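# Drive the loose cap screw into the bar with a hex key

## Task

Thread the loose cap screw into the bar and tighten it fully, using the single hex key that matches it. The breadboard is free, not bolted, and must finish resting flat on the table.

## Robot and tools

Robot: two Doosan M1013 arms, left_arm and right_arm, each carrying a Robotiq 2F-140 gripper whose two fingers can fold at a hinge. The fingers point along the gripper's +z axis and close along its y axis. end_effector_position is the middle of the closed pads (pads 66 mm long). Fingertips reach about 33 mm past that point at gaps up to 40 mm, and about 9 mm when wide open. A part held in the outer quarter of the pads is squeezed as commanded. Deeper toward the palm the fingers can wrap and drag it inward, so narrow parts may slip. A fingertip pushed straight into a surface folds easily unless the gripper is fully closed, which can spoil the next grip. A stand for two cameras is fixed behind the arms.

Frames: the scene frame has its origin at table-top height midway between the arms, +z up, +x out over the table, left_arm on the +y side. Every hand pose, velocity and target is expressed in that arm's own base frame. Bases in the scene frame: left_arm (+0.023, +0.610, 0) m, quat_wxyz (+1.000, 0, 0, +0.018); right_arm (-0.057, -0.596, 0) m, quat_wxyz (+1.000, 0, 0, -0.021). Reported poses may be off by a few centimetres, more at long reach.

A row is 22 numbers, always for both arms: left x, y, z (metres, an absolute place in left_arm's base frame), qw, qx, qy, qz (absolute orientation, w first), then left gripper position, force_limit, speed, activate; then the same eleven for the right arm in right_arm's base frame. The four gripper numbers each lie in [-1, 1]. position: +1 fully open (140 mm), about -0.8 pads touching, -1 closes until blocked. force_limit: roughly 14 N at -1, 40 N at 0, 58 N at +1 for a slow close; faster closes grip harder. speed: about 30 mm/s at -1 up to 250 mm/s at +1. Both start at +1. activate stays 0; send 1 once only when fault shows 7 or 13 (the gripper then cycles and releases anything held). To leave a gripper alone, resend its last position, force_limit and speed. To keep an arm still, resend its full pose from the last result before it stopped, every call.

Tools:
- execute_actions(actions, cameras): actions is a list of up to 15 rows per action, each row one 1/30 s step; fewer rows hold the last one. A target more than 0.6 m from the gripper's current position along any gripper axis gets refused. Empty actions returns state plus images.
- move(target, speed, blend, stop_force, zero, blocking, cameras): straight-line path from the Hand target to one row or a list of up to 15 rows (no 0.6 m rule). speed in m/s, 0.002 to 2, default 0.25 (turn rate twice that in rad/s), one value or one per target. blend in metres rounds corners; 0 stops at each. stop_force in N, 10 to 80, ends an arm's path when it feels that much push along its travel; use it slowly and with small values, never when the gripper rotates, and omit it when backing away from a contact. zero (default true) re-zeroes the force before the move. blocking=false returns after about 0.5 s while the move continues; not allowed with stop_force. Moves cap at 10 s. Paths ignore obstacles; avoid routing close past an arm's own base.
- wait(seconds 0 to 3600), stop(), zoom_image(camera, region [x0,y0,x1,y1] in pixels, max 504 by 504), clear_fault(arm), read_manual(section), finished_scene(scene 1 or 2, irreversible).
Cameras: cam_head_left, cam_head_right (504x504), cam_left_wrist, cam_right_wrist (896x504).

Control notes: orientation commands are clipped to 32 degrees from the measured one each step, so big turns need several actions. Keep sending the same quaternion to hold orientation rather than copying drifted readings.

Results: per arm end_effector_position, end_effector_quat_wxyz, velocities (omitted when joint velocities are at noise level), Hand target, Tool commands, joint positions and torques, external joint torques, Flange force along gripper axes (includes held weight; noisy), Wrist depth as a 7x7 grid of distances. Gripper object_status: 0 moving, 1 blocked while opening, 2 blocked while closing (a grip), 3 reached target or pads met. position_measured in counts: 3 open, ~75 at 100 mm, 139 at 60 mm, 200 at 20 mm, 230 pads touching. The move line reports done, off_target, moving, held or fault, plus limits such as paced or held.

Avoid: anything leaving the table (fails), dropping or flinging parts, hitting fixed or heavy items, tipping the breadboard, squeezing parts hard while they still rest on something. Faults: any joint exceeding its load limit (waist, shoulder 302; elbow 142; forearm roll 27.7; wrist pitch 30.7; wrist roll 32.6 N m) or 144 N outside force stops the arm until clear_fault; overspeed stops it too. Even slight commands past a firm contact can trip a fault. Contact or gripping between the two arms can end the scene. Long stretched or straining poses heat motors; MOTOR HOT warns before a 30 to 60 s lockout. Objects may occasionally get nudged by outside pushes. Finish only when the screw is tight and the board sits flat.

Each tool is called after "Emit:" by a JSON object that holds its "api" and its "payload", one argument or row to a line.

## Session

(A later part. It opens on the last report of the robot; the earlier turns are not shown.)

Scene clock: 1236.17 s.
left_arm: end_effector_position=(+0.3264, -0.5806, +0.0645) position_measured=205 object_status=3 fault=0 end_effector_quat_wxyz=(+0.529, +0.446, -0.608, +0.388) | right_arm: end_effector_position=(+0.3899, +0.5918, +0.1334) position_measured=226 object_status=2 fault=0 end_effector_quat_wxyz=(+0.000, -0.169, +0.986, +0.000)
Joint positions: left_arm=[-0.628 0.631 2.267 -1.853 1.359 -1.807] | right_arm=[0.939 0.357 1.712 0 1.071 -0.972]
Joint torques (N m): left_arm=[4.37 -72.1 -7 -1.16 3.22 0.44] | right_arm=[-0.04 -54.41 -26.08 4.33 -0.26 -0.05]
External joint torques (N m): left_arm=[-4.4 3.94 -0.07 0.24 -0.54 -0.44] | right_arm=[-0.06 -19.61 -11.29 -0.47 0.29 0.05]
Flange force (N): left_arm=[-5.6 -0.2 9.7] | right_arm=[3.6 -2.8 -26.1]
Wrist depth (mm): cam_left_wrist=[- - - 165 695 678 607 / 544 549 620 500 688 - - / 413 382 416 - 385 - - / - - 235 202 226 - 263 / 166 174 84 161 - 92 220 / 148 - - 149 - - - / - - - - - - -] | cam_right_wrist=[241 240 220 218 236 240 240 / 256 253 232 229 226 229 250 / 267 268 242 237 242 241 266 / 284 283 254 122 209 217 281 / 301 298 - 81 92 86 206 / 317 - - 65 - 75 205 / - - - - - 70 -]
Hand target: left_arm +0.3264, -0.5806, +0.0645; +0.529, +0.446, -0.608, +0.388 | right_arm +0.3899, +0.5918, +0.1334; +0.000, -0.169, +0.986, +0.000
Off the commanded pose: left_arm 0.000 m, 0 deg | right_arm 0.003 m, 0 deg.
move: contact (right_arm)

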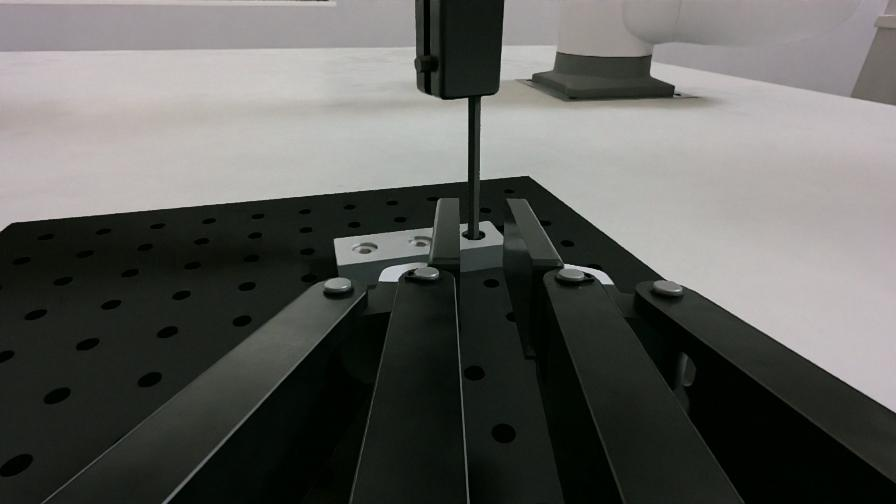

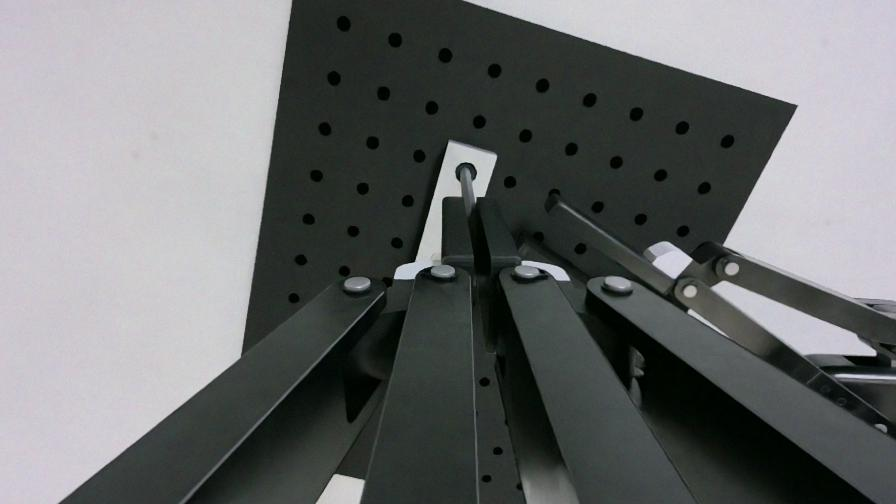

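Emit:
{"api": "move", "payload": {
  "target": [
    [0.3264,-0.5806,0.0645,-0.529,-0.446,0.608,-0.388,-0.6,-1,-1,0,0.38955,0.59155,0.1333,0,-0.1693,0.9856,0,-1,1,0,0],
    [0.3264,-0.5806,0.0645,-0.529,-0.446,0.608,-0.388,-0.6,-1,-1,0,0.38945,0.59183,0.1333,0,-0.1693,0.9856,0,-1,1,0,0],
    [0.3264,-0.5806,0.0645,-0.529,-0.446,0.608,-0.388,-0.6,-1,-1,0,0.38916,0.59173,0.1333,0,-0.1693,0.9856,0,-1,1,0,0]
  ],
  "speed": 0.003,
  "blend": [0.0002,0.0002,0]
}}

Emit:
{"api": "move", "payload": {
  "target": [
    [0.3264,-0.5806,0.0645,-0.529,-0.446,0.608,-0.388,-0.6,-1,-1,0,0.38926,0.59145,0.1333,0,-0.1693,0.9856,0,-1,1,0,0],
    [0.3264,-0.5806,0.0645,-0.529,-0.446,0.608,-0.388,-0.6,-1,-1,0,0.38965,0.59127,0.1333,0,-0.1693,0.9856,0,-1,1,0,0],
    [0.3264,-0.5806,0.0645,-0.529,-0.446,0.608,-0.388,-0.6,-1,-1,0,0.38955,0.59155,0.1333,0,-0.1693,0.9856,0,-1,1,0,0]
  ],
  "speed": 0.003,
  "blend": [0.0002,0.0002,0]
}}

Emit:
{"api": "move", "payload": {
  "target": [
    [0.3264,-0.5806,0.0645,-0.529,-0.446,0.608,-0.388,-0.6,-1,-1,0,0.38955,0.59155,0.1305,0,-0.1693,0.9856,0,-1,1,0,0]
  ],
  "speed": 0.01,
  "stop_force": 10,
  "cameras": ["cam_right_wrist"]
}}

Emit:
{"api": "zoom_image", "payload": {
  "camera": "cam_right_wrist",
  "region": [450, 155, 485, 190]
}}

Scene clock: 1248.07 s.
left_arm: end_effector_position=(+0.3264, -0.5806, +0.0645) position_measured=205 object_status=3 fault=0 end_effector_quat_wxyz=(+0.529, +0.446, -0.608, +0.388) | right_arm: end_effector_position=(+0.3891, +0.5917, +0.1333) position_measured=226 object_status=2 fault=0 end_effector_quat_wxyz=(+0.000, -0.169, +0.986, +0.000)
Joint positions: left_arm=[-0.628 0.631 2.267 -1.853 1.359 -1.807] | right_arm=[0.94 0.357 1.713 0 1.072 -0.971]
Joint torques (N m): left_arm=[4.29 -72.2 -7.1 -1.21 3.2 0.43] | right_arm=[0.78 -43.01 -18.36 4.6 -0.12 0.02]
External joint torques (N m): left_arm=[-4.58 4.13 0.19 0.3 -0.52 -0.43] | right_arm=[-1.14 -30.32 -18.91 -0.75 0.14 -0.02]
Flange force (N): left_arm=[-5.9 0.3 9.8] | right_arm=[2.5 -4.0 -41.1]
Wrist depth (mm): cam_left_wrist=[- - - 165 714 663 - / 611 610 - 511 686 653 - / - 381 375 - - - 396 / - - - 136 213 279 - / 166 181 84 161 - 92 220 / - - - 149 - - - / - - - - - - -] | cam_right_wrist=[242 241 219 218 236 240 240 / 250 254 232 228 225 230 250 / 269 268 242 239 242 241 266 / 283 284 254 122 213 217 281 / 301 298 - 81 92 86 207 / 316 - - 65 - 75 204 / - - - - - 70 -]
Hand target: left_arm +0.3264, -0.5806, +0.0645; +0.529, +0.446, -0.608, +0.388 | right_arm +0.3892, +0.5917, +0.1333; +0.000, -0.169, +0.986, +0.000
Off the commanded pose: left_arm 0.000 m, 0 deg | right_arm 0.000 m, 0 deg.
move: done; blend cut to 0.0001 m at target 1, 0.0001 m at target 2

Scene clock: 1248.63 s.
left_arm: end_effector_position=(+0.3264, -0.5806, +0.0645) position_measured=205 object_status=3 fault=0 end_effector_quat_wxyz=(+0.529, +0.446, -0.608, +0.388) | right_arm: end_effector_position=(+0.3895, +0.5915, +0.1334) position_measured=226 object_status=2 fault=0 end_effector_quat_wxyz=(+0.000, -0.169, +0.986, +0.000)
Joint positions: left_arm=[-0.628 0.631 2.267 -1.853 1.359 -1.807] | right_arm=[0.94 0.357 1.713 0 1.072 -0.971]
Joint torques (N m): left_arm=[4.42 -71.88 -7.04 -1.17 3.22 0.49] | right_arm=[-0.2 -51.4 -25.5 4.03 -1.23 0.08]
External joint torques (N m): left_arm=[-4.27 3.71 0.1 0.26 -0.54 -0.49] | right_arm=[0.21 -22.52 -11.84 -0.17 1.26 -0.08]
Flange force (N): left_arm=[-5.0 0.0 9.2] | right_arm=[5.7 -4.1 -30.5]
Wrist depth (mm): cam_left_wrist=[- - 1482 164 718 651 590 / 614 - 712 - 714 670 - / 410 365 - 287 433 445 - / - 223 224 202 213 - 271 / 166 173 84 161 - 93 232 / - - - 149 - - - / - - - - - - -] | cam_right_wrist=[241 240 220 218 238 240 240 / 254 254 232 229 231 228 249 / 266 268 242 240 241 242 266 / 287 282 253 122 210 212 282 / 301 297 - 81 92 86 206 / 319 - - 65 - 75 204 / - - - - - 70 -]
Hand target: left_arm +0.3264, -0.5806, +0.0645; +0.529, +0.446, -0.608, +0.388 | right_arm +0.3895, +0.5915, +0.1333; +0.000, -0.169, +0.986, +0.000
Off the commanded pose: left_arm 0.000 m, 0 deg | right_arm 0.000 m, 0 deg.
move: done; blend cut to 0.0001 m at target 1, 0.0001 m at target 2

Scene clock: 1249.33 s.
left_arm: end_effector_position=(+0.3264, -0.5806, +0.0645) position_measured=205 object_status=3 fault=0 end_effector_quat_wxyz=(+0.529, +0.446, -0.608, +0.388) | right_arm: end_effector_position=(+0.3897, +0.5918, +0.1330) position_measured=226 object_status=2 fault=0 end_effector_quat_wxyz=(+0.000, -0.169, +0.986, +0.000)
Joint positions: left_arm=[-0.628 0.631 2.267 -1.853 1.359 -1.807] | right_arm=[0.94 0.357 1.713 0 1.07 -0.971]
Joint torques (N m): left_arm=[4.31 -71.95 -6.95 -1.17 3.23 0.44] | right_arm=[0.5 -40.32 -16.71 4.13 -0.29 -0.06]
External joint torques (N m): left_arm=[-4.47 3.83 0 0.25 -0.55 -0.44] | right_arm=[-0.25 -33.37 -20.37 -0.29 0.32 0.06]
Flange force (N): left_arm=[-5.3 0.0 9.7] | right_arm=[4.2 -3.5 -45.2]
Wrist depth (mm): cam_left_wrist=[- 973 - 163 693 659 615 / - 699 621 506 749 728 - / - - 383 386 332 - - / 212 - 237 137 226 282 - / 173 174 84 162 - 92 211 / - - - 149 - - - / - - - - - - -] | cam_right_wrist=[241 242 219 217 235 240 239 / 254 253 232 229 228 228 250 / 269 268 242 239 240 241 267 / 282 283 256 121 209 215 282 / 302 296 - 81 92 87 205 / 316 - - 65 - 75 204 / - - - - - 70 -]
Hand target: left_arm +0.3264, -0.5806, +0.0645; +0.529, +0.446, -0.608, +0.388 | right_arm +0.3897, +0.5918, +0.1330; +0.000, -0.169, +0.986, +0.000
Off the commanded pose: left_arm 0.000 m, 0 deg | right_arm 0.002 m, 0 deg.
move: contact (right_arm)

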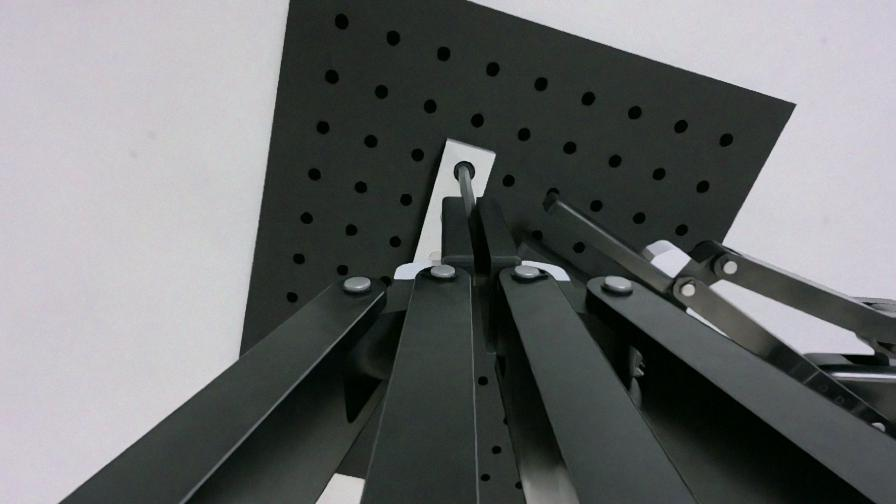

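Scaled by 14.400 from the camera's image (finer frame: 1280x720).

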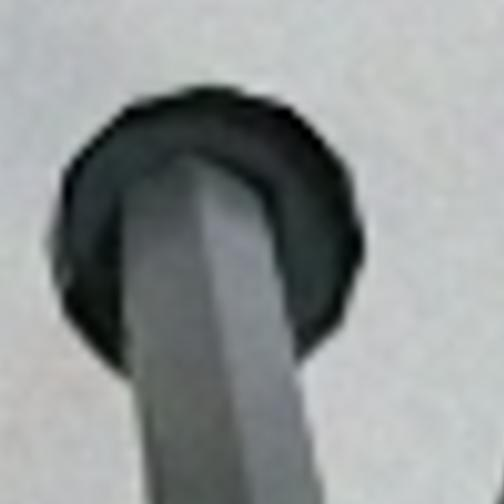

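Emit:
{"api": "move", "payload": {
  "target": [
    [0.3264,-0.5806,0.0645,-0.529,-0.446,0.608,-0.388,-0.6,-1,-1,0,0.38955,0.59155,0.1355,0,-0.1693,0.9856,0,-1,1,0,0],
    [0.3264,-0.5806,0.0645,-0.529,-0.446,0.608,-0.388,-0.6,-1,-1,0,0.38975,0.59187,0.1355,0,-0.1693,0.9856,0,-1,1,0,0]
  ],
  "speed": 0.03,
  "cameras": ["cam_right_wrist"]
}}

Emit:
{"api": "zoom_image", "payload": {
  "camera": "cam_right_wrist",
  "region": [450, 155, 485, 190]
}}

Emit:
{"api": "move", "payload": {
  "target": [
    [0.3264,-0.5806,0.0645,-0.529,-0.446,0.608,-0.388,-0.6,-1,-1,0,0.38975,0.59187,0.1305,0,-0.1693,0.9856,0,-1,1,0,0]
  ],
  "speed": 0.01,
  "stop_force": 10,
  "cameras": ["cam_right_wrist"]
}}

Emit:
{"api": "zoom_image", "payload": {
  "camera": "cam_right_wrist",
  "region": [450, 155, 485, 190]
}}

Scene clock: 1277.50 s.
left_arm: end_effector_position=(+0.3264, -0.5806, +0.0645) position_measured=205 object_status=3 fault=0 end_effector_quat_wxyz=(+0.529, +0.446, -0.608, +0.388) | right_arm: end_effector_position=(+0.3898, +0.5919, +0.1356) position_measured=226 object_status=2 fault=0 end_effector_quat_wxyz=(+0.000, -0.169, +0.986, +0.000)
Joint positions: left_arm=[-0.628 0.631 2.267 -1.853 1.359 -1.807] | right_arm=[0.94 0.356 1.71 0 1.076 -0.971]
Joint torques (N m): left_arm=[4.46 -72.16 -6.91 -1.15 3.2 0.41] | right_arm=[-0.28 -68.36 -36.94 4.16 -0.51 0.01]
External joint torques (N m): left_arm=[-4.48 4.01 -0.07 0.23 -0.52 -0.41] | right_arm=[0.49 -5.72 -0.59 -0.28 0.53 -0.01]
Flange force (N): left_arm=[-5.8 -0.1 9.9] | right_arm=[5.7 -3.5 -5.9]
Wrist depth (mm): cam_left_wrist=[- - 1270 162 699 649 563 / - - 739 - 770 646 - / - - 288 297 - 387 358 / - - 236 202 214 296 283 / 167 173 84 161 - 92 232 / - - - 149 - - - / - - - - - - -] | cam_right_wrist=[241 242 221 219 241 241 243 / 254 256 234 231 232 231 253 / 272 269 245 238 244 244 269 / 286 284 260 122 210 211 284 / 303 301 - 81 92 86 210 / 320 - - 65 - 75 206 / - - - - - 70 -]
Hand target: left_arm +0.3264, -0.5806, +0.0645; +0.529, +0.446, -0.608, +0.388 | right_arm +0.3897, +0.5919, +0.1355; +0.000, -0.169, +0.986, +0.000
Off the commanded pose: left_arm 0.000 m, 0 deg | right_arm 0.000 m, 0 deg.
move: done

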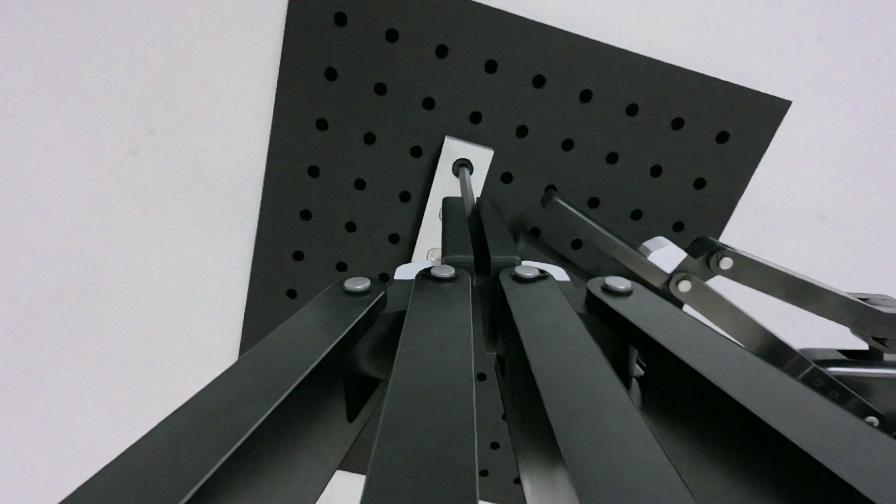

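Scaled by 14.400 from the camera's image (finer frame: 1280x720).

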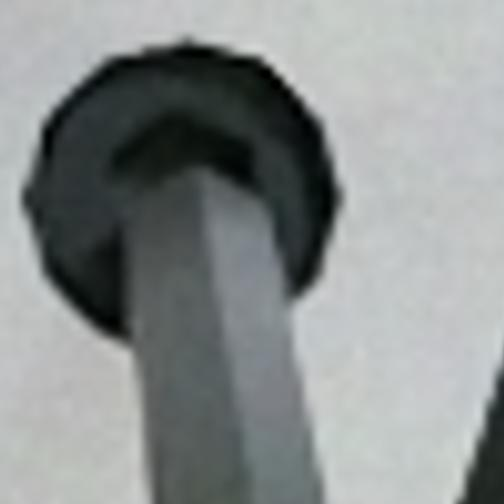

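Scene clock: 1278.33 s.
left_arm: end_effector_position=(+0.3264, -0.5806, +0.0645) position_measured=205 object_status=3 fault=0 end_effector_quat_wxyz=(+0.529, +0.446, -0.608, +0.388) | right_arm: end_effector_position=(+0.3898, +0.5919, +0.1333) position_measured=226 object_status=2 fault=0 end_effector_quat_wxyz=(+0.000, -0.169, +0.986, +0.000)
Joint positions: left_arm=[-0.628 0.631 2.267 -1.853 1.359 -1.807] | right_arm=[0.94 0.358 1.712 0 1.072 -0.971]
Joint torques (N m): left_arm=[4.24 -72.23 -7.09 -1.18 3.19 0.43] | right_arm=[-1.93 -68.25 -37.72 3.45 -0.98 0.02]
External joint torques (N m): left_arm=[-4.35 4.07 -0.04 0.24 -0.51 -0.43] | right_arm=[1.99 -5.47 0.64 0.39 1.02 -0.02]
Flange force (N): left_arm=[-5.9 -0.2 9.6] | right_arm=[8.4 -2.9 -5.4]
Wrist depth (mm): cam_left_wrist=[- - - 164 712 651 600 / - - - - 648 747 - / - - - 385 423 - 398 / 234 235 201 202 203 - 283 / 166 174 84 161 - 92 226 / - - - 149 - - - / - - - - - - -] | cam_right_wrist=[241 241 220 217 236 240 240 / 253 253 230 228 232 228 250 / 265 268 242 240 242 242 266 / 284 283 254 121 208 216 283 / 301 296 - 81 92 86 205 / 317 - - 66 - 75 204 / - - - - - 70 -]
Hand target: left_arm +0.3264, -0.5806, +0.0645; +0.529, +0.446, -0.608, +0.388 | right_arm +0.3898, +0.5920, +0.1334; +0.000, -0.169, +0.986, +0.000
Off the commanded pose: left_arm 0.000 m, 0 deg | right_arm 0.003 m, 0 deg.
move: contact (right_arm)

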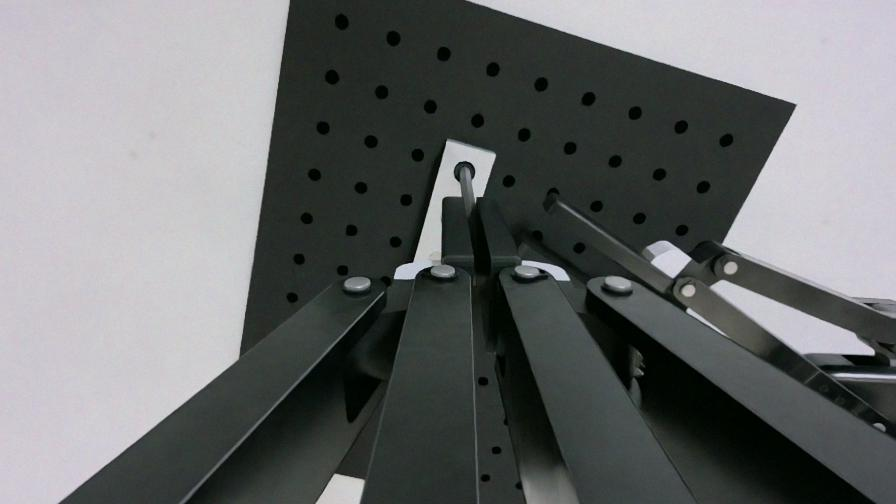

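Scaled by 14.400 from the camera's image (finer frame: 1280x720).

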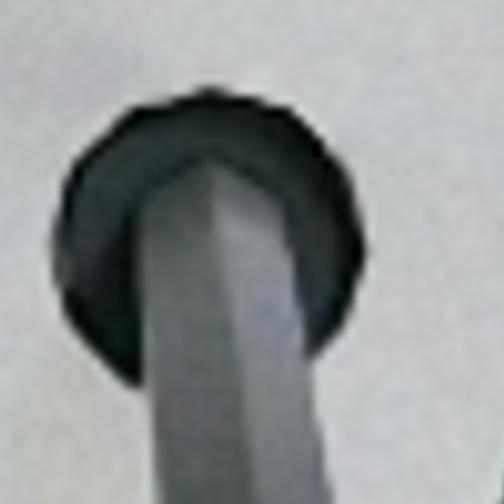

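Emit:
{"api": "move", "payload": {
  "target": [
    [0.3264,-0.5806,0.0645,-0.529,-0.446,0.608,-0.388,-0.6,-1,-1,0,0.38975,0.59187,0.1308,0,-0.1693,0.9856,0,-1,1,0,0]
  ],
  "speed": 0.01,
  "stop_force": 12,
  "cameras": ["cam_left_wrist","cam_right_wrist"]
}}

Emit:
{"api": "zoom_image", "payload": {
  "camera": "cam_right_wrist",
  "region": [450, 155, 485, 190]
}}

Scene clock: 1282.93 s.
left_arm: end_effector_position=(+0.3264, -0.5806, +0.0645) position_measured=205 object_status=3 fault=0 end_effector_quat_wxyz=(+0.529, +0.446, -0.608, +0.388) | right_arm: end_effector_position=(+0.3900, +0.5921, +0.1329) position_measured=226 object_status=2 fault=0 end_effector_quat_wxyz=(+0.000, -0.169, +0.986, +0.000)
Joint positions: left_arm=[-0.628 0.631 2.267 -1.853 1.359 -1.807] | right_arm=[0.94 0.358 1.713 0 1.07 -0.971]
Joint torques (N m): left_arm=[4.59 -72.23 -7 -1.19 3.19 0.45] | right_arm=[-1.01 -63.61 -33.42 4.16 -0.31 0.11]
External joint torques (N m): left_arm=[-4.43 4.04 -0.06 0.27 -0.51 -0.45] | right_arm=[0.65 -9.86 -3.73 -0.33 0.34 -0.11]
Flange force (N): left_arm=[-5.8 -0.2 9.7] | right_arm=[5.4 -3.1 -11.7]
Wrist depth (mm): cam_left_wrist=[- - 2185 164 714 649 646 / - 627 659 501 712 653 784 / - - 402 388 381 399 - / - - 200 137 215 - 298 / 167 174 84 83 - 93 - / - - - 149 - - - / - - - - - - -] | cam_right_wrist=[242 240 219 217 235 239 239 / 256 253 231 229 228 228 249 / 266 267 241 238 240 240 266 / 284 284 253 122 208 215 282 / 302 299 - 81 92 86 206 / 316 - - 65 - 75 204 / - - - - - 70 -]
Hand target: left_arm +0.3264, -0.5806, +0.0645; +0.529, +0.446, -0.608, +0.388 | right_arm +0.3900, +0.5921, +0.1329; +0.000, -0.169, +0.986, +0.000
Off the commanded pose: left_arm 0.000 m, 0 deg | right_arm 0.002 m, 0 deg.
move: contact (right_arm)

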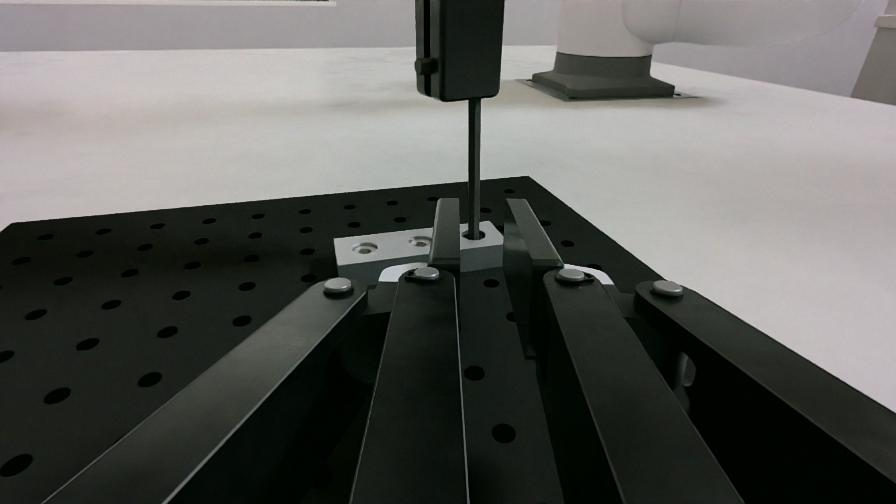

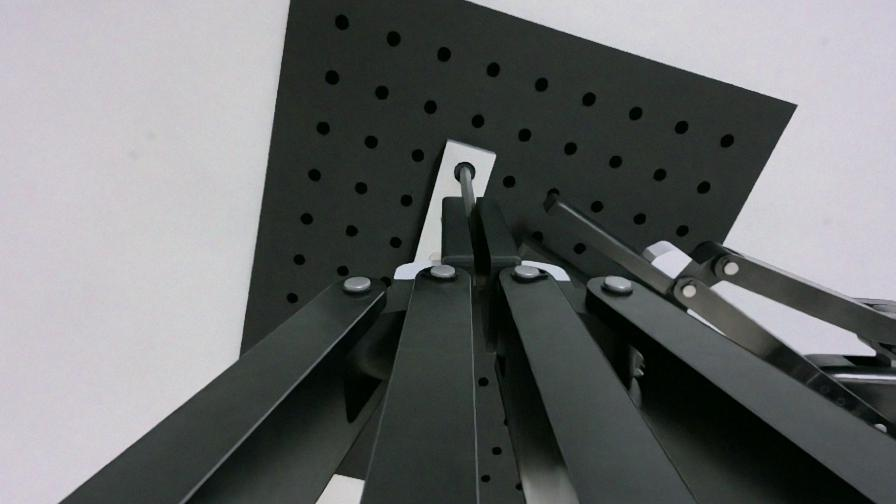

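Scaled by 14.400 from the camera's image (finer frame: 1280x720).

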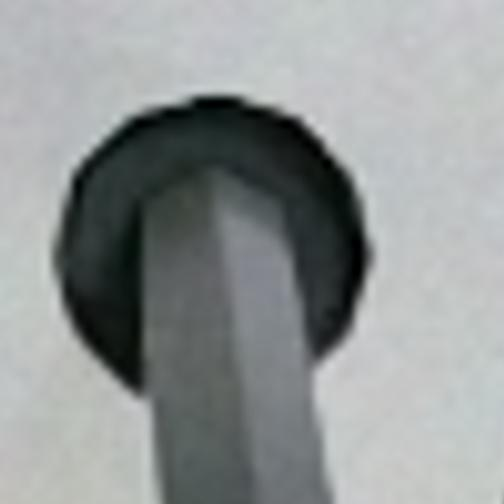

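Emit:
{"api": "move", "payload": {
  "target": [
    [0.3264,-0.5806,0.0645,-0.529,-0.446,0.608,-0.388,-0.6,-1,-1,0,0.38985,0.5920,0.1308,0,-0.1693,0.9856,0,-1,1,0,0]
  ],
  "speed": 0.006,
  "stop_force": 20
}}

Emit:
{"api": "move", "payload": {
  "target": [
    [0.3264,-0.5806,0.0645,-0.529,-0.446,0.608,-0.388,-0.6,-1,-1,0,0.38975,0.5920,0.1323,0,-0.1478,0.9890,0,-1,1,0,0],
    [0.3264,-0.5806,0.0645,-0.529,-0.446,0.608,-0.388,-0.6,-1,-1,0,0.38975,0.5920,0.1323,0,-0.1736,0.9848,0,-1,1,0,0]
  ],
  "speed": 0.05,
  "cameras": ["cam_right_wrist"]
}}

Scene clock: 1288.47 s.
left_arm: end_effector_position=(+0.3264, -0.5806, +0.0645) position_measured=205 object_status=3 fault=0 end_effector_quat_wxyz=(+0.529, +0.446, -0.608, +0.388) | right_arm: end_effector_position=(+0.3900, +0.5922, +0.1320) position_measured=226 object_status=2 fault=0 end_effector_quat_wxyz=(+0.000, -0.169, +0.986, +0.000)
Joint positions: left_arm=[-0.628 0.631 2.267 -1.853 1.359 -1.807] | right_arm=[0.94 0.359 1.713 0 1.069 -0.971]
Joint torques (N m): left_arm=[4.31 -72.23 -7.04 -1.23 3.2 0.44] | right_arm=[1.13 -48.55 -22.43 4.7 -0.24 0.19]
External joint torques (N m): left_arm=[-4.25 4.05 0.02 0.31 -0.52 -0.44] | right_arm=[-1.44 -24.43 -14.65 -0.87 0.26 -0.19]
Flange force (N): left_arm=[-5.8 -0.2 9.3] | right_arm=[2.3 -4.6 -32.9]
Wrist depth (mm): cam_left_wrist=[- - 1289 163 695 654 654 / 618 618 615 559 651 656 568 / - 383 - 389 - - 392 / - 226 203 200 226 - 279 / 167 182 84 83 - 92 - / - - - 149 - - - / - - - - - - -] | cam_right_wrist=[241 241 220 216 234 239 239 / 253 252 231 228 227 227 250 / 267 267 241 237 240 240 265 / 283 282 255 121 207 216 280 / 301 - - 81 92 86 199 / 315 - - 65 - 75 203 / - - - - - 70 -]
Hand target: left_arm +0.3264, -0.5806, +0.0645; +0.529, +0.446, -0.608, +0.388 | right_arm +0.3900, +0.5922, +0.1320; +0.000, -0.169, +0.986, +0.000
Off the commanded pose: left_arm 0.000 m, 0 deg | right_arm 0.001 m, 0 deg.
move: contact (right_arm)

Scene clock: 1289.80 s.
left_arm: end_effector_position=(+0.3264, -0.5806, +0.0645) position_measured=205 object_status=3 fault=0 end_effector_quat_wxyz=(+0.529, +0.446, -0.608, +0.388) | right_arm: end_effector_position=(+0.3898, +0.5920, +0.1323) position_measured=226 object_status=2 fault=0 end_effector_quat_wxyz=(+0.000, -0.174, +0.985, +0.000)
Joint positions: left_arm=[-0.628 0.631 2.267 -1.853 1.359 -1.807] | right_arm=[0.94 0.358 1.713 0 1.07 -0.98]
Joint torques (N m): left_arm=[4.24 -72.09 -7.08 -1.18 3.18 0.45] | right_arm=[-1.09 -61.58 -31.7 3.85 -0.63 0.24]
External joint torques (N m): left_arm=[-4.32 3.93 0 0.25 -0.5 -0.45] | right_arm=[1.02 -12.37 -5.45 -0.01 0.67 -0.24]
Flange force (N): left_arm=[-5.6 -0.1 9.5] | right_arm=[5.4 -2.7 -15.8]
Wrist depth (mm): cam_left_wrist=[- 2096 - 164 706 677 - / - - - 504 730 724 - / 381 351 382 413 428 392 - / - - 212 136 226 281 281 / 166 174 84 161 - 94 - / - - - 149 - - - / - - - - - - -] | cam_right_wrist=[240 243 219 216 235 239 241 / 253 252 230 228 228 229 248 / 269 267 241 238 240 241 266 / 278 282 255 122 212 216 281 / 303 296 - 81 92 86 209 / 316 - - 65 - 75 205 / - - - - - 70 -]
Hand target: left_arm +0.3264, -0.5806, +0.0645; +0.529, +0.446, -0.608, +0.388 | right_arm +0.3897, +0.5920, +0.1323; +0.000, -0.174, +0.985, +0.000
Off the commanded pose: left_arm 0.000 m, 0 deg | right_arm 0.000 m, 0 deg.
move: done

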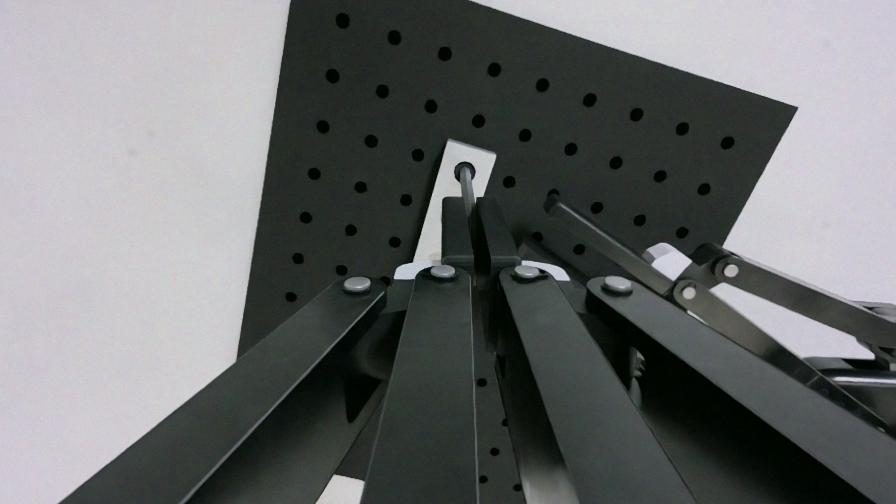

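Emit:
{"api": "move", "payload": {
  "target": [
    [0.3264,-0.5806,0.0645,-0.529,-0.446,0.608,-0.388,-0.6,-1,-1,0,0.38983,0.59195,0.1305,0,-0.1693,0.9856,0,-1,1,0,0]
  ],
  "speed": 0.006,
  "stop_force": 25,
  "cameras": ["cam_left_wrist","cam_right_wrist"]
}}

Emit:
{"api": "zoom_image", "payload": {
  "camera": "cam_left_wrist",
  "region": [440, 60, 520, 260]
}}

Emit:
{"api": "zoom_image", "payload": {
  "camera": "cam_right_wrist",
  "region": [450, 155, 485, 190]
}}

Scene clock: 1294.17 s.
left_arm: end_effector_position=(+0.3264, -0.5806, +0.0645) position_measured=205 object_status=3 fault=0 end_effector_quat_wxyz=(+0.529, +0.446, -0.608, +0.388) | right_arm: end_effector_position=(+0.3898, +0.5921, +0.1314) position_measured=226 object_status=2 fault=0 end_effector_quat_wxyz=(+0.000, -0.171, +0.985, +0.000)
Joint positions: left_arm=[-0.628 0.631 2.267 -1.853 1.359 -1.807] | right_arm=[0.94 0.359 1.714 0 1.068 -0.974]
Joint torques (N m): left_arm=[4.41 -72.1 -6.94 -1.21 3.21 0.47] | right_arm=[0.87 -40.27 -16.15 5.06 -0.16 0.28]
External joint torques (N m): left_arm=[-4.29 3.94 -0.04 0.29 -0.53 -0.47] | right_arm=[-0.93 -34 -21.21 -1.19 0.18 -0.28]
Flange force (N): left_arm=[-5.5 -0.3 9.4] | right_arm=[2.8 -4.2 -46.2]
Wrist depth (mm): cam_left_wrist=[- - - 163 697 670 611 / 611 623 - 562 703 - - / - - 413 420 390 - - / - - 201 136 226 281 - / 166 182 84 83 - 93 - / - - - 149 - - - / - - - - - - -] | cam_right_wrist=[240 240 219 216 234 240 239 / 252 250 231 227 227 229 248 / 266 266 241 238 241 240 264 / 281 280 255 122 209 216 281 / 300 295 - 81 92 86 209 / 316 - - 65 - 75 205 / - - - - - 70 -]
Hand target: left_arm +0.3264, -0.5806, +0.0645; +0.529, +0.446, -0.608, +0.388 | right_arm +0.3898, +0.5921, +0.1314; +0.000, -0.171, +0.985, +0.000
Off the commanded pose: left_arm 0.000 m, 0 deg | right_arm 0.001 m, 0 deg.
move: contact (right_arm)

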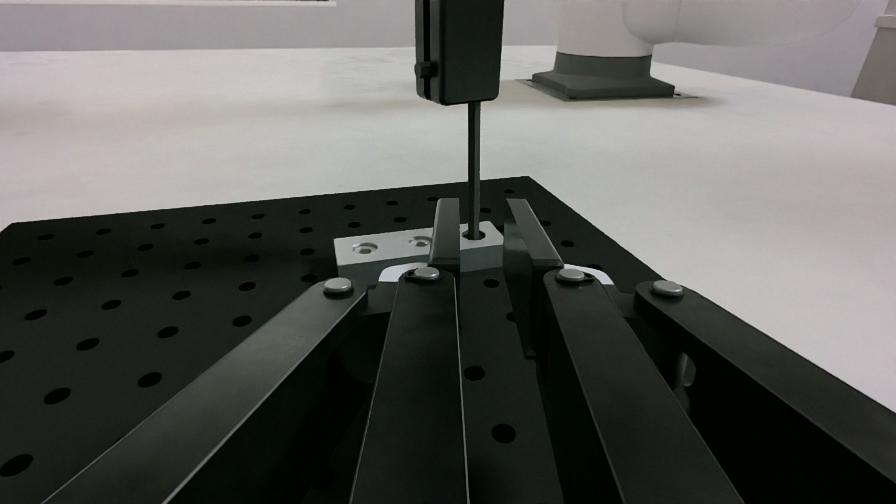

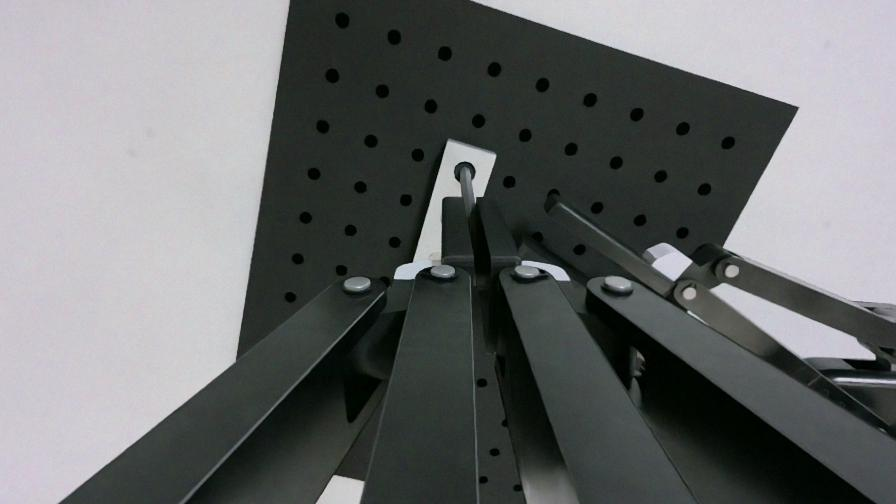

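Scaled by 2.520 from the camera's image (finer frame: 1280x720).

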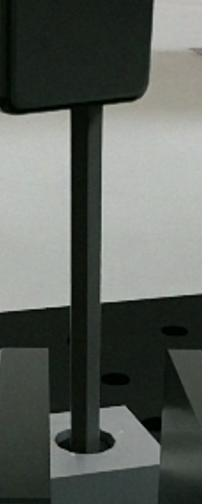

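Scaled by 14.400 from the camera's image (finer frame: 1280x720).

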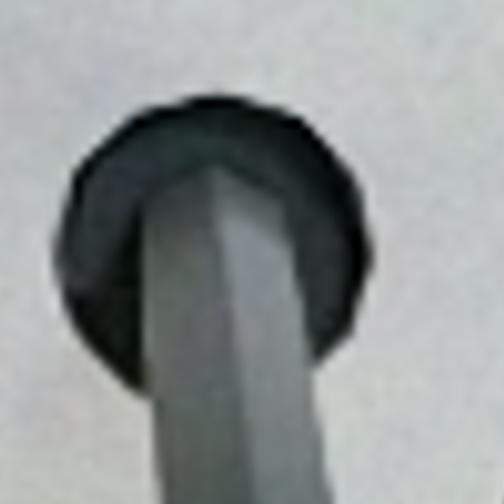

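Emit:
{"api": "move", "payload": {
  "target": [
    [0.3264,-0.5806,0.0645,-0.529,-0.446,0.608,-0.388,-0.6,-1,-1,0,0.3901,0.5902,0.1317,0,-0.0872,0.9962,0,-1,1,0,0]
  ],
  "speed": 0.15
}}

Emit:
{"api": "move", "payload": {
  "target": [
    [0.3264,-0.5806,0.0645,-0.529,-0.446,0.608,-0.388,-0.6,-1,-1,0,0.3901,0.5883,0.1317,0,0,1,0,-1,1,0,0]
  ],
  "speed": 0.15,
  "cameras": ["cam_left_wrist","cam_right_wrist"]
}}

Emit:
{"api": "zoom_image", "payload": {
  "camera": "cam_left_wrist",
  "region": [400, 60, 560, 260]
}}

Emit:
{"api": "zoom_image", "payload": {
  "camera": "cam_right_wrist",
  "region": [450, 155, 485, 190]
}}

Scene clock: 1304.27 s.
left_arm: end_effector_position=(+0.3264, -0.5806, +0.0645) position_measured=205 object_status=3 fault=0 end_effector_quat_wxyz=(+0.529, +0.446, -0.608, +0.388) | right_arm: end_effector_position=(+0.3901, +0.5901, +0.1316) position_measured=226 object_status=2 fault=0 end_effector_quat_wxyz=(+0.000, -0.087, +0.996, +0.000)
Joint positions: left_arm=[-0.628 0.631 2.267 -1.853 1.359 -1.807] | right_arm=[0.938 0.357 1.716 0 1.068 -0.807]
Joint torques (N m): left_arm=[4.62 -72.14 -7.06 -1.15 3.22 0.47] | right_arm=[1.97 -53.99 -26.8 6.61 -0.94 1.36]
External joint torques (N m): left_arm=[-4.5 3.96 0.04 0.23 -0.54 -0.47] | right_arm=[-1.72 -19.61 -10.25 -2.76 0.97 -1.36]
Flange force (N): left_arm=[-5.5 0.0 9.8] | right_arm=[1.3 -7.7 -26.3]
Wrist depth (mm): cam_left_wrist=[- - 2131 165 708 670 602 / 534 597 703 174 710 - - / 405 383 - 313 441 - 358 / 237 - 236 136 213 - - / 167 175 84 83 - 92 - / - - - 149 - - - / - - - - - - -] | cam_right_wrist=[240 239 218 216 220 220 238 / 252 252 230 227 227 227 250 / 273 266 240 235 239 240 266 / 282 281 255 122 209 198 196 / 300 296 - 81 92 92 203 / 316 - - 66 - 75 202 / - - - - - 70 -]
Hand target: left_arm +0.3264, -0.5806, +0.0645; +0.529, +0.446, -0.608, +0.388 | right_arm +0.3901, +0.5902, +0.1317; +0.000, -0.087, +0.996, +0.000
Off the commanded pose: left_arm 0.000 m, 0 deg | right_arm 0.000 m, 0 deg.
move: done

Scene clock: 1305.20 s.
left_arm: end_effector_position=(+0.3264, -0.5806, +0.0645) position_measured=205 object_status=3 fault=0 end_effector_quat_wxyz=(+0.529, +0.446, -0.608, +0.388) | right_arm: end_effector_position=(+0.3901, +0.5883, +0.1317) position_measured=226 object_status=2 fault=0 end_effector_quat_wxyz=(+0.000, +0.000, +1.000, +0.000)
Joint positions: left_arm=[-0.628 0.631 2.267 -1.853 1.359 -1.807] | right_arm=[0.936 0.355 1.719 0 1.067 -0.634]
Joint torques (N m): left_arm=[4.47 -71.88 -7.04 -1.16 3.17 0.43] | right_arm=[3.67 -55.92 -28.32 7.91 -0.65 1.76]
External joint torques (N m): left_arm=[-4.63 3.71 -0.08 0.23 -0.49 -0.43] | right_arm=[-3.59 -17.33 -8.73 -4.07 0.67 -1.76]
Flange force (N): left_arm=[-5.1 0.1 10.0] | right_arm=[-2.6 -9.8 -22.7]
Wrist depth (mm): cam_left_wrist=[- 995 - 166 703 668 - / - - 610 173 649 653 - / 382 - - - - 387 398 / - - - 203 226 280 279 / 166 174 84 161 - 92 - / 148 - - 149 - - - / - - - - - - -] | cam_right_wrist=[241 239 219 217 215 216 238 / 252 252 228 227 227 227 251 / 266 267 240 234 237 195 185 / 282 280 256 121 209 210 190 / 301 296 - 81 92 86 199 / 315 - - 66 - 75 209 / - - - - - 70 -]
Hand target: left_arm +0.3264, -0.5806, +0.0645; +0.529, +0.446, -0.608, +0.388 | right_arm +0.3901, +0.5883, +0.1317; +0.000, +0.000, +1.000, +0.000
Off the commanded pose: left_arm 0.000 m, 0 deg | right_arm 0.000 m, 0 deg.
move: done

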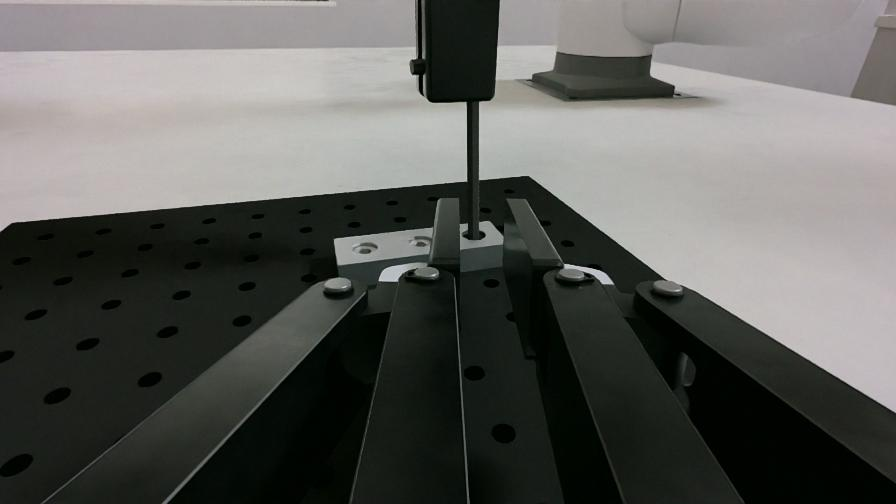

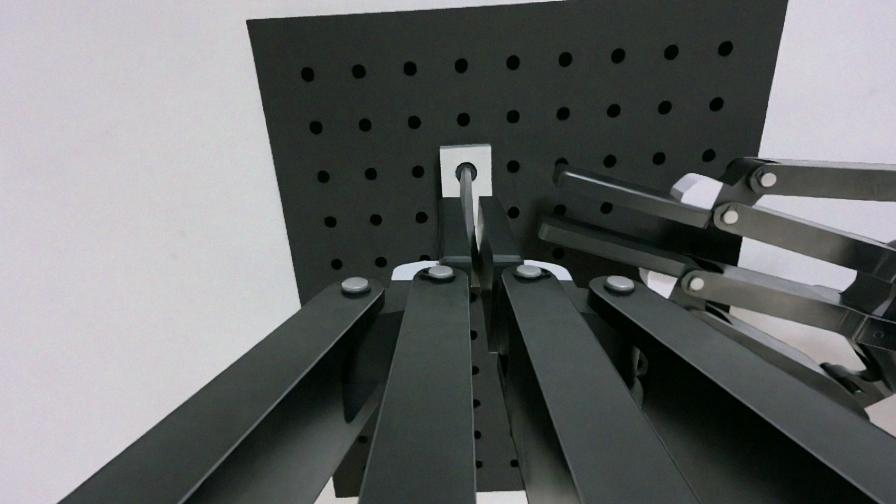

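Scaled by 2.520 from the camera's image (finer frame: 1280x720).

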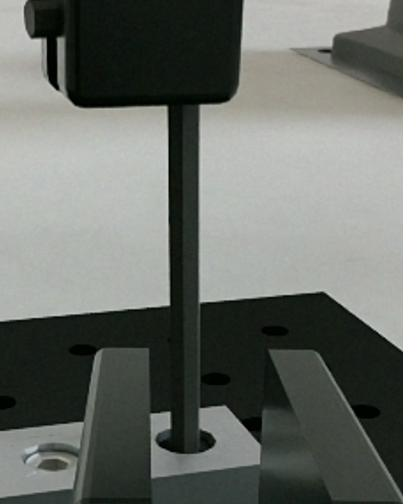

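Scaled by 14.400 from the camera's image (finer frame: 1280x720).

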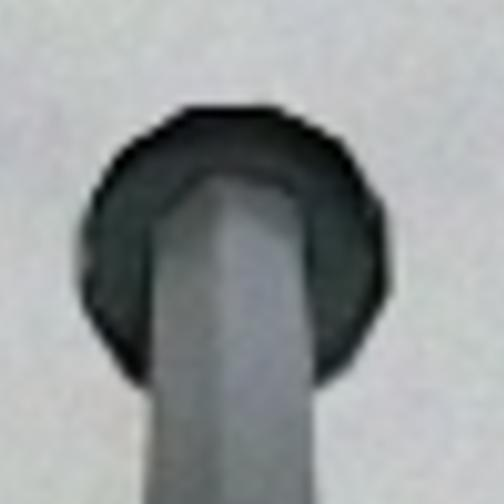

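Emit:
{"api": "move", "payload": {
  "target": [
    [0.3264,-0.5806,0.0645,-0.529,-0.446,0.608,-0.388,-0.6,-1,-1,0,0.3898,0.5864,0.1317,0,0.0872,0.9962,0,-1,1,0,0]
  ],
  "speed": 0.15
}}

Emit:
{"api": "move", "payload": {
  "target": [
    [0.3264,-0.5806,0.0645,-0.529,-0.446,0.608,-0.388,-0.6,-1,-1,0,0.3891,0.5846,0.1317,0,0.1736,0.9848,0,-1,1,0,0]
  ],
  "speed": 0.15,
  "cameras": ["cam_left_wrist","cam_right_wrist"]
}}

Emit:
{"api": "zoom_image", "payload": {
  "camera": "cam_left_wrist",
  "region": [400, 60, 560, 260]
}}

Emit:
{"api": "zoom_image", "payload": {
  "camera": "cam_right_wrist",
  "region": [450, 155, 485, 190]
}}

Scene clock: 1319.13 s.
left_arm: end_effector_position=(+0.3264, -0.5806, +0.0645) position_measured=205 object_status=3 fault=0 end_effector_quat_wxyz=(+0.529, +0.446, -0.608, +0.388) | right_arm: end_effector_position=(+0.3898, +0.5864, +0.1317) position_measured=226 object_status=2 fault=0 end_effector_quat_wxyz=(+0.000, +0.087, +0.996, +0.000)
Joint positions: left_arm=[-0.628 0.631 2.267 -1.853 1.359 -1.807] | right_arm=[0.935 0.352 1.723 0 1.066 -0.461]
Joint torques (N m): left_arm=[4.34 -72.25 -7.02 -1.22 3.19 0.44] | right_arm=[3.23 -55.56 -29.43 7.07 -1.48 1.18]
External joint torques (N m): left_arm=[-4.27 4.06 -0.08 0.3 -0.5 -0.44] | right_arm=[-3.11 -17.1 -7.61 -3.22 1.48 -1.18]
Flange force (N): left_arm=[-5.9 -0.4 9.4] | right_arm=[-2.3 -9.9 -22.9]
Wrist depth (mm): cam_left_wrist=[1061 - - 170 703 649 630 / 714 550 627 - 718 - - / 377 381 418 - - 385 - / 221 - 199 200 205 278 284 / 166 174 84 161 - 94 219 / 148 - - 149 - - - / - - - - - - -] | cam_right_wrist=[241 240 235 218 216 215 237 / 252 251 228 227 227 226 175 / 267 266 240 234 235 196 189 / 284 282 255 122 251 202 195 / 299 295 - 81 92 92 204 / 318 - - 66 - 75 311 / - - - - - 70 -]
Hand target: left_arm +0.3264, -0.5806, +0.0645; +0.529, +0.446, -0.608, +0.388 | right_arm +0.3898, +0.5864, +0.1317; +0.000, +0.087, +0.996, +0.000
Off the commanded pose: left_arm 0.000 m, 0 deg | right_arm 0.000 m, 0 deg.
move: done

Scene clock: 1320.07 s.
left_arm: end_effector_position=(+0.3264, -0.5806, +0.0645) position_measured=205 object_status=3 fault=0 end_effector_quat_wxyz=(+0.529, +0.446, -0.608, +0.388) | right_arm: end_effector_position=(+0.3891, +0.5846, +0.1317) position_measured=226 object_status=2 fault=0 end_effector_quat_wxyz=(+0.000, +0.174, +0.985, +0.000)
Joint positions: left_arm=[-0.628 0.631 2.267 -1.853 1.359 -1.807] | right_arm=[0.934 0.35 1.727 0 1.065 -0.287]
Joint torques (N m): left_arm=[4.37 -72.03 -6.95 -1.17 3.19 0.45] | right_arm=[0.82 -57.83 -29.02 4.48 -0.14 -0.2]
External joint torques (N m): left_arm=[-4.27 3.86 -0.05 0.25 -0.51 -0.45] | right_arm=[-1.08 -14.89 -8.11 -0.63 0.14 0.2]
Flange force (N): left_arm=[-5.4 -0.2 9.4] | right_arm=[-0.1 -4.8 -19.4]
Wrist depth (mm): cam_left_wrist=[- - 1343 171 699 658 632 / - 677 730 618 710 - - / - - - - 392 - - / 237 - - 124 225 266 - / 166 173 84 83 - 94 - / 148 - - 149 - - - / - - - - - - -] | cam_right_wrist=[240 239 237 218 216 216 168 / 253 250 227 227 225 182 177 / 266 266 239 235 235 204 188 / 283 282 254 122 251 254 201 / 300 295 - 81 92 92 294 / 317 - - 65 - 75 309 / - - - - - 70 -]
Hand target: left_arm +0.3264, -0.5806, +0.0645; +0.529, +0.446, -0.608, +0.388 | right_arm +0.3891, +0.5846, +0.1317; +0.000, +0.174, +0.985, +0.000
Off the commanded pose: left_arm 0.000 m, 0 deg | right_arm 0.000 m, 0 deg.
move: done

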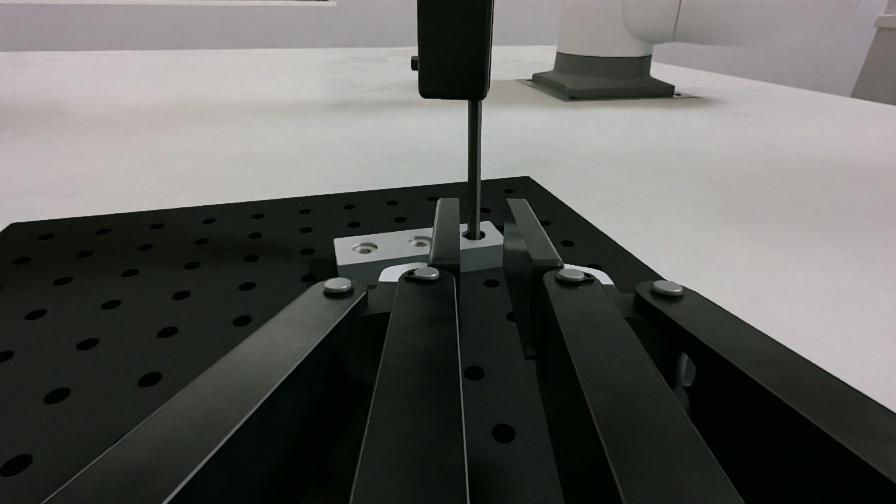

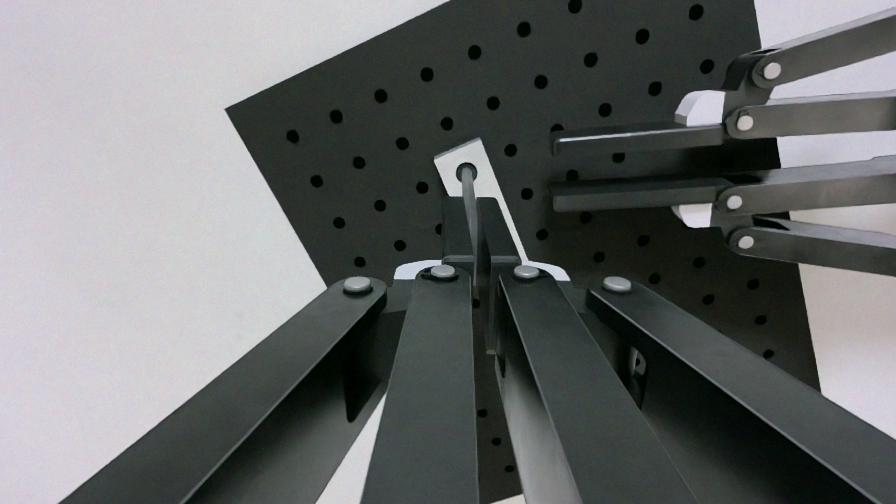

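Scaled by 2.520 from the camera's image (finer frame: 1280x720).

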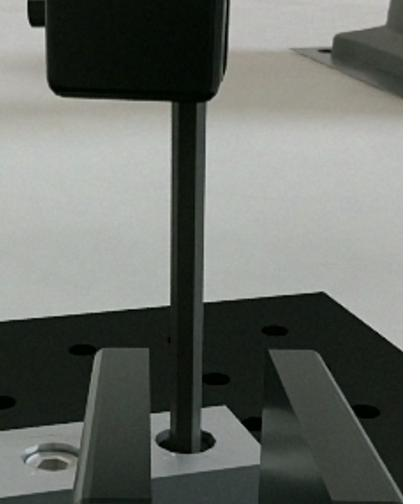

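Scaled by 14.400 from the camera's image (finer frame: 1280x720).

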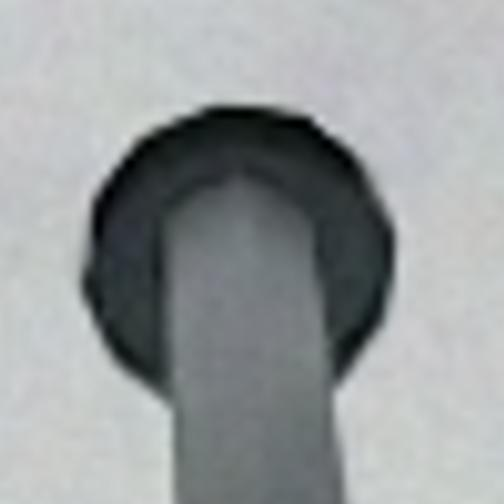

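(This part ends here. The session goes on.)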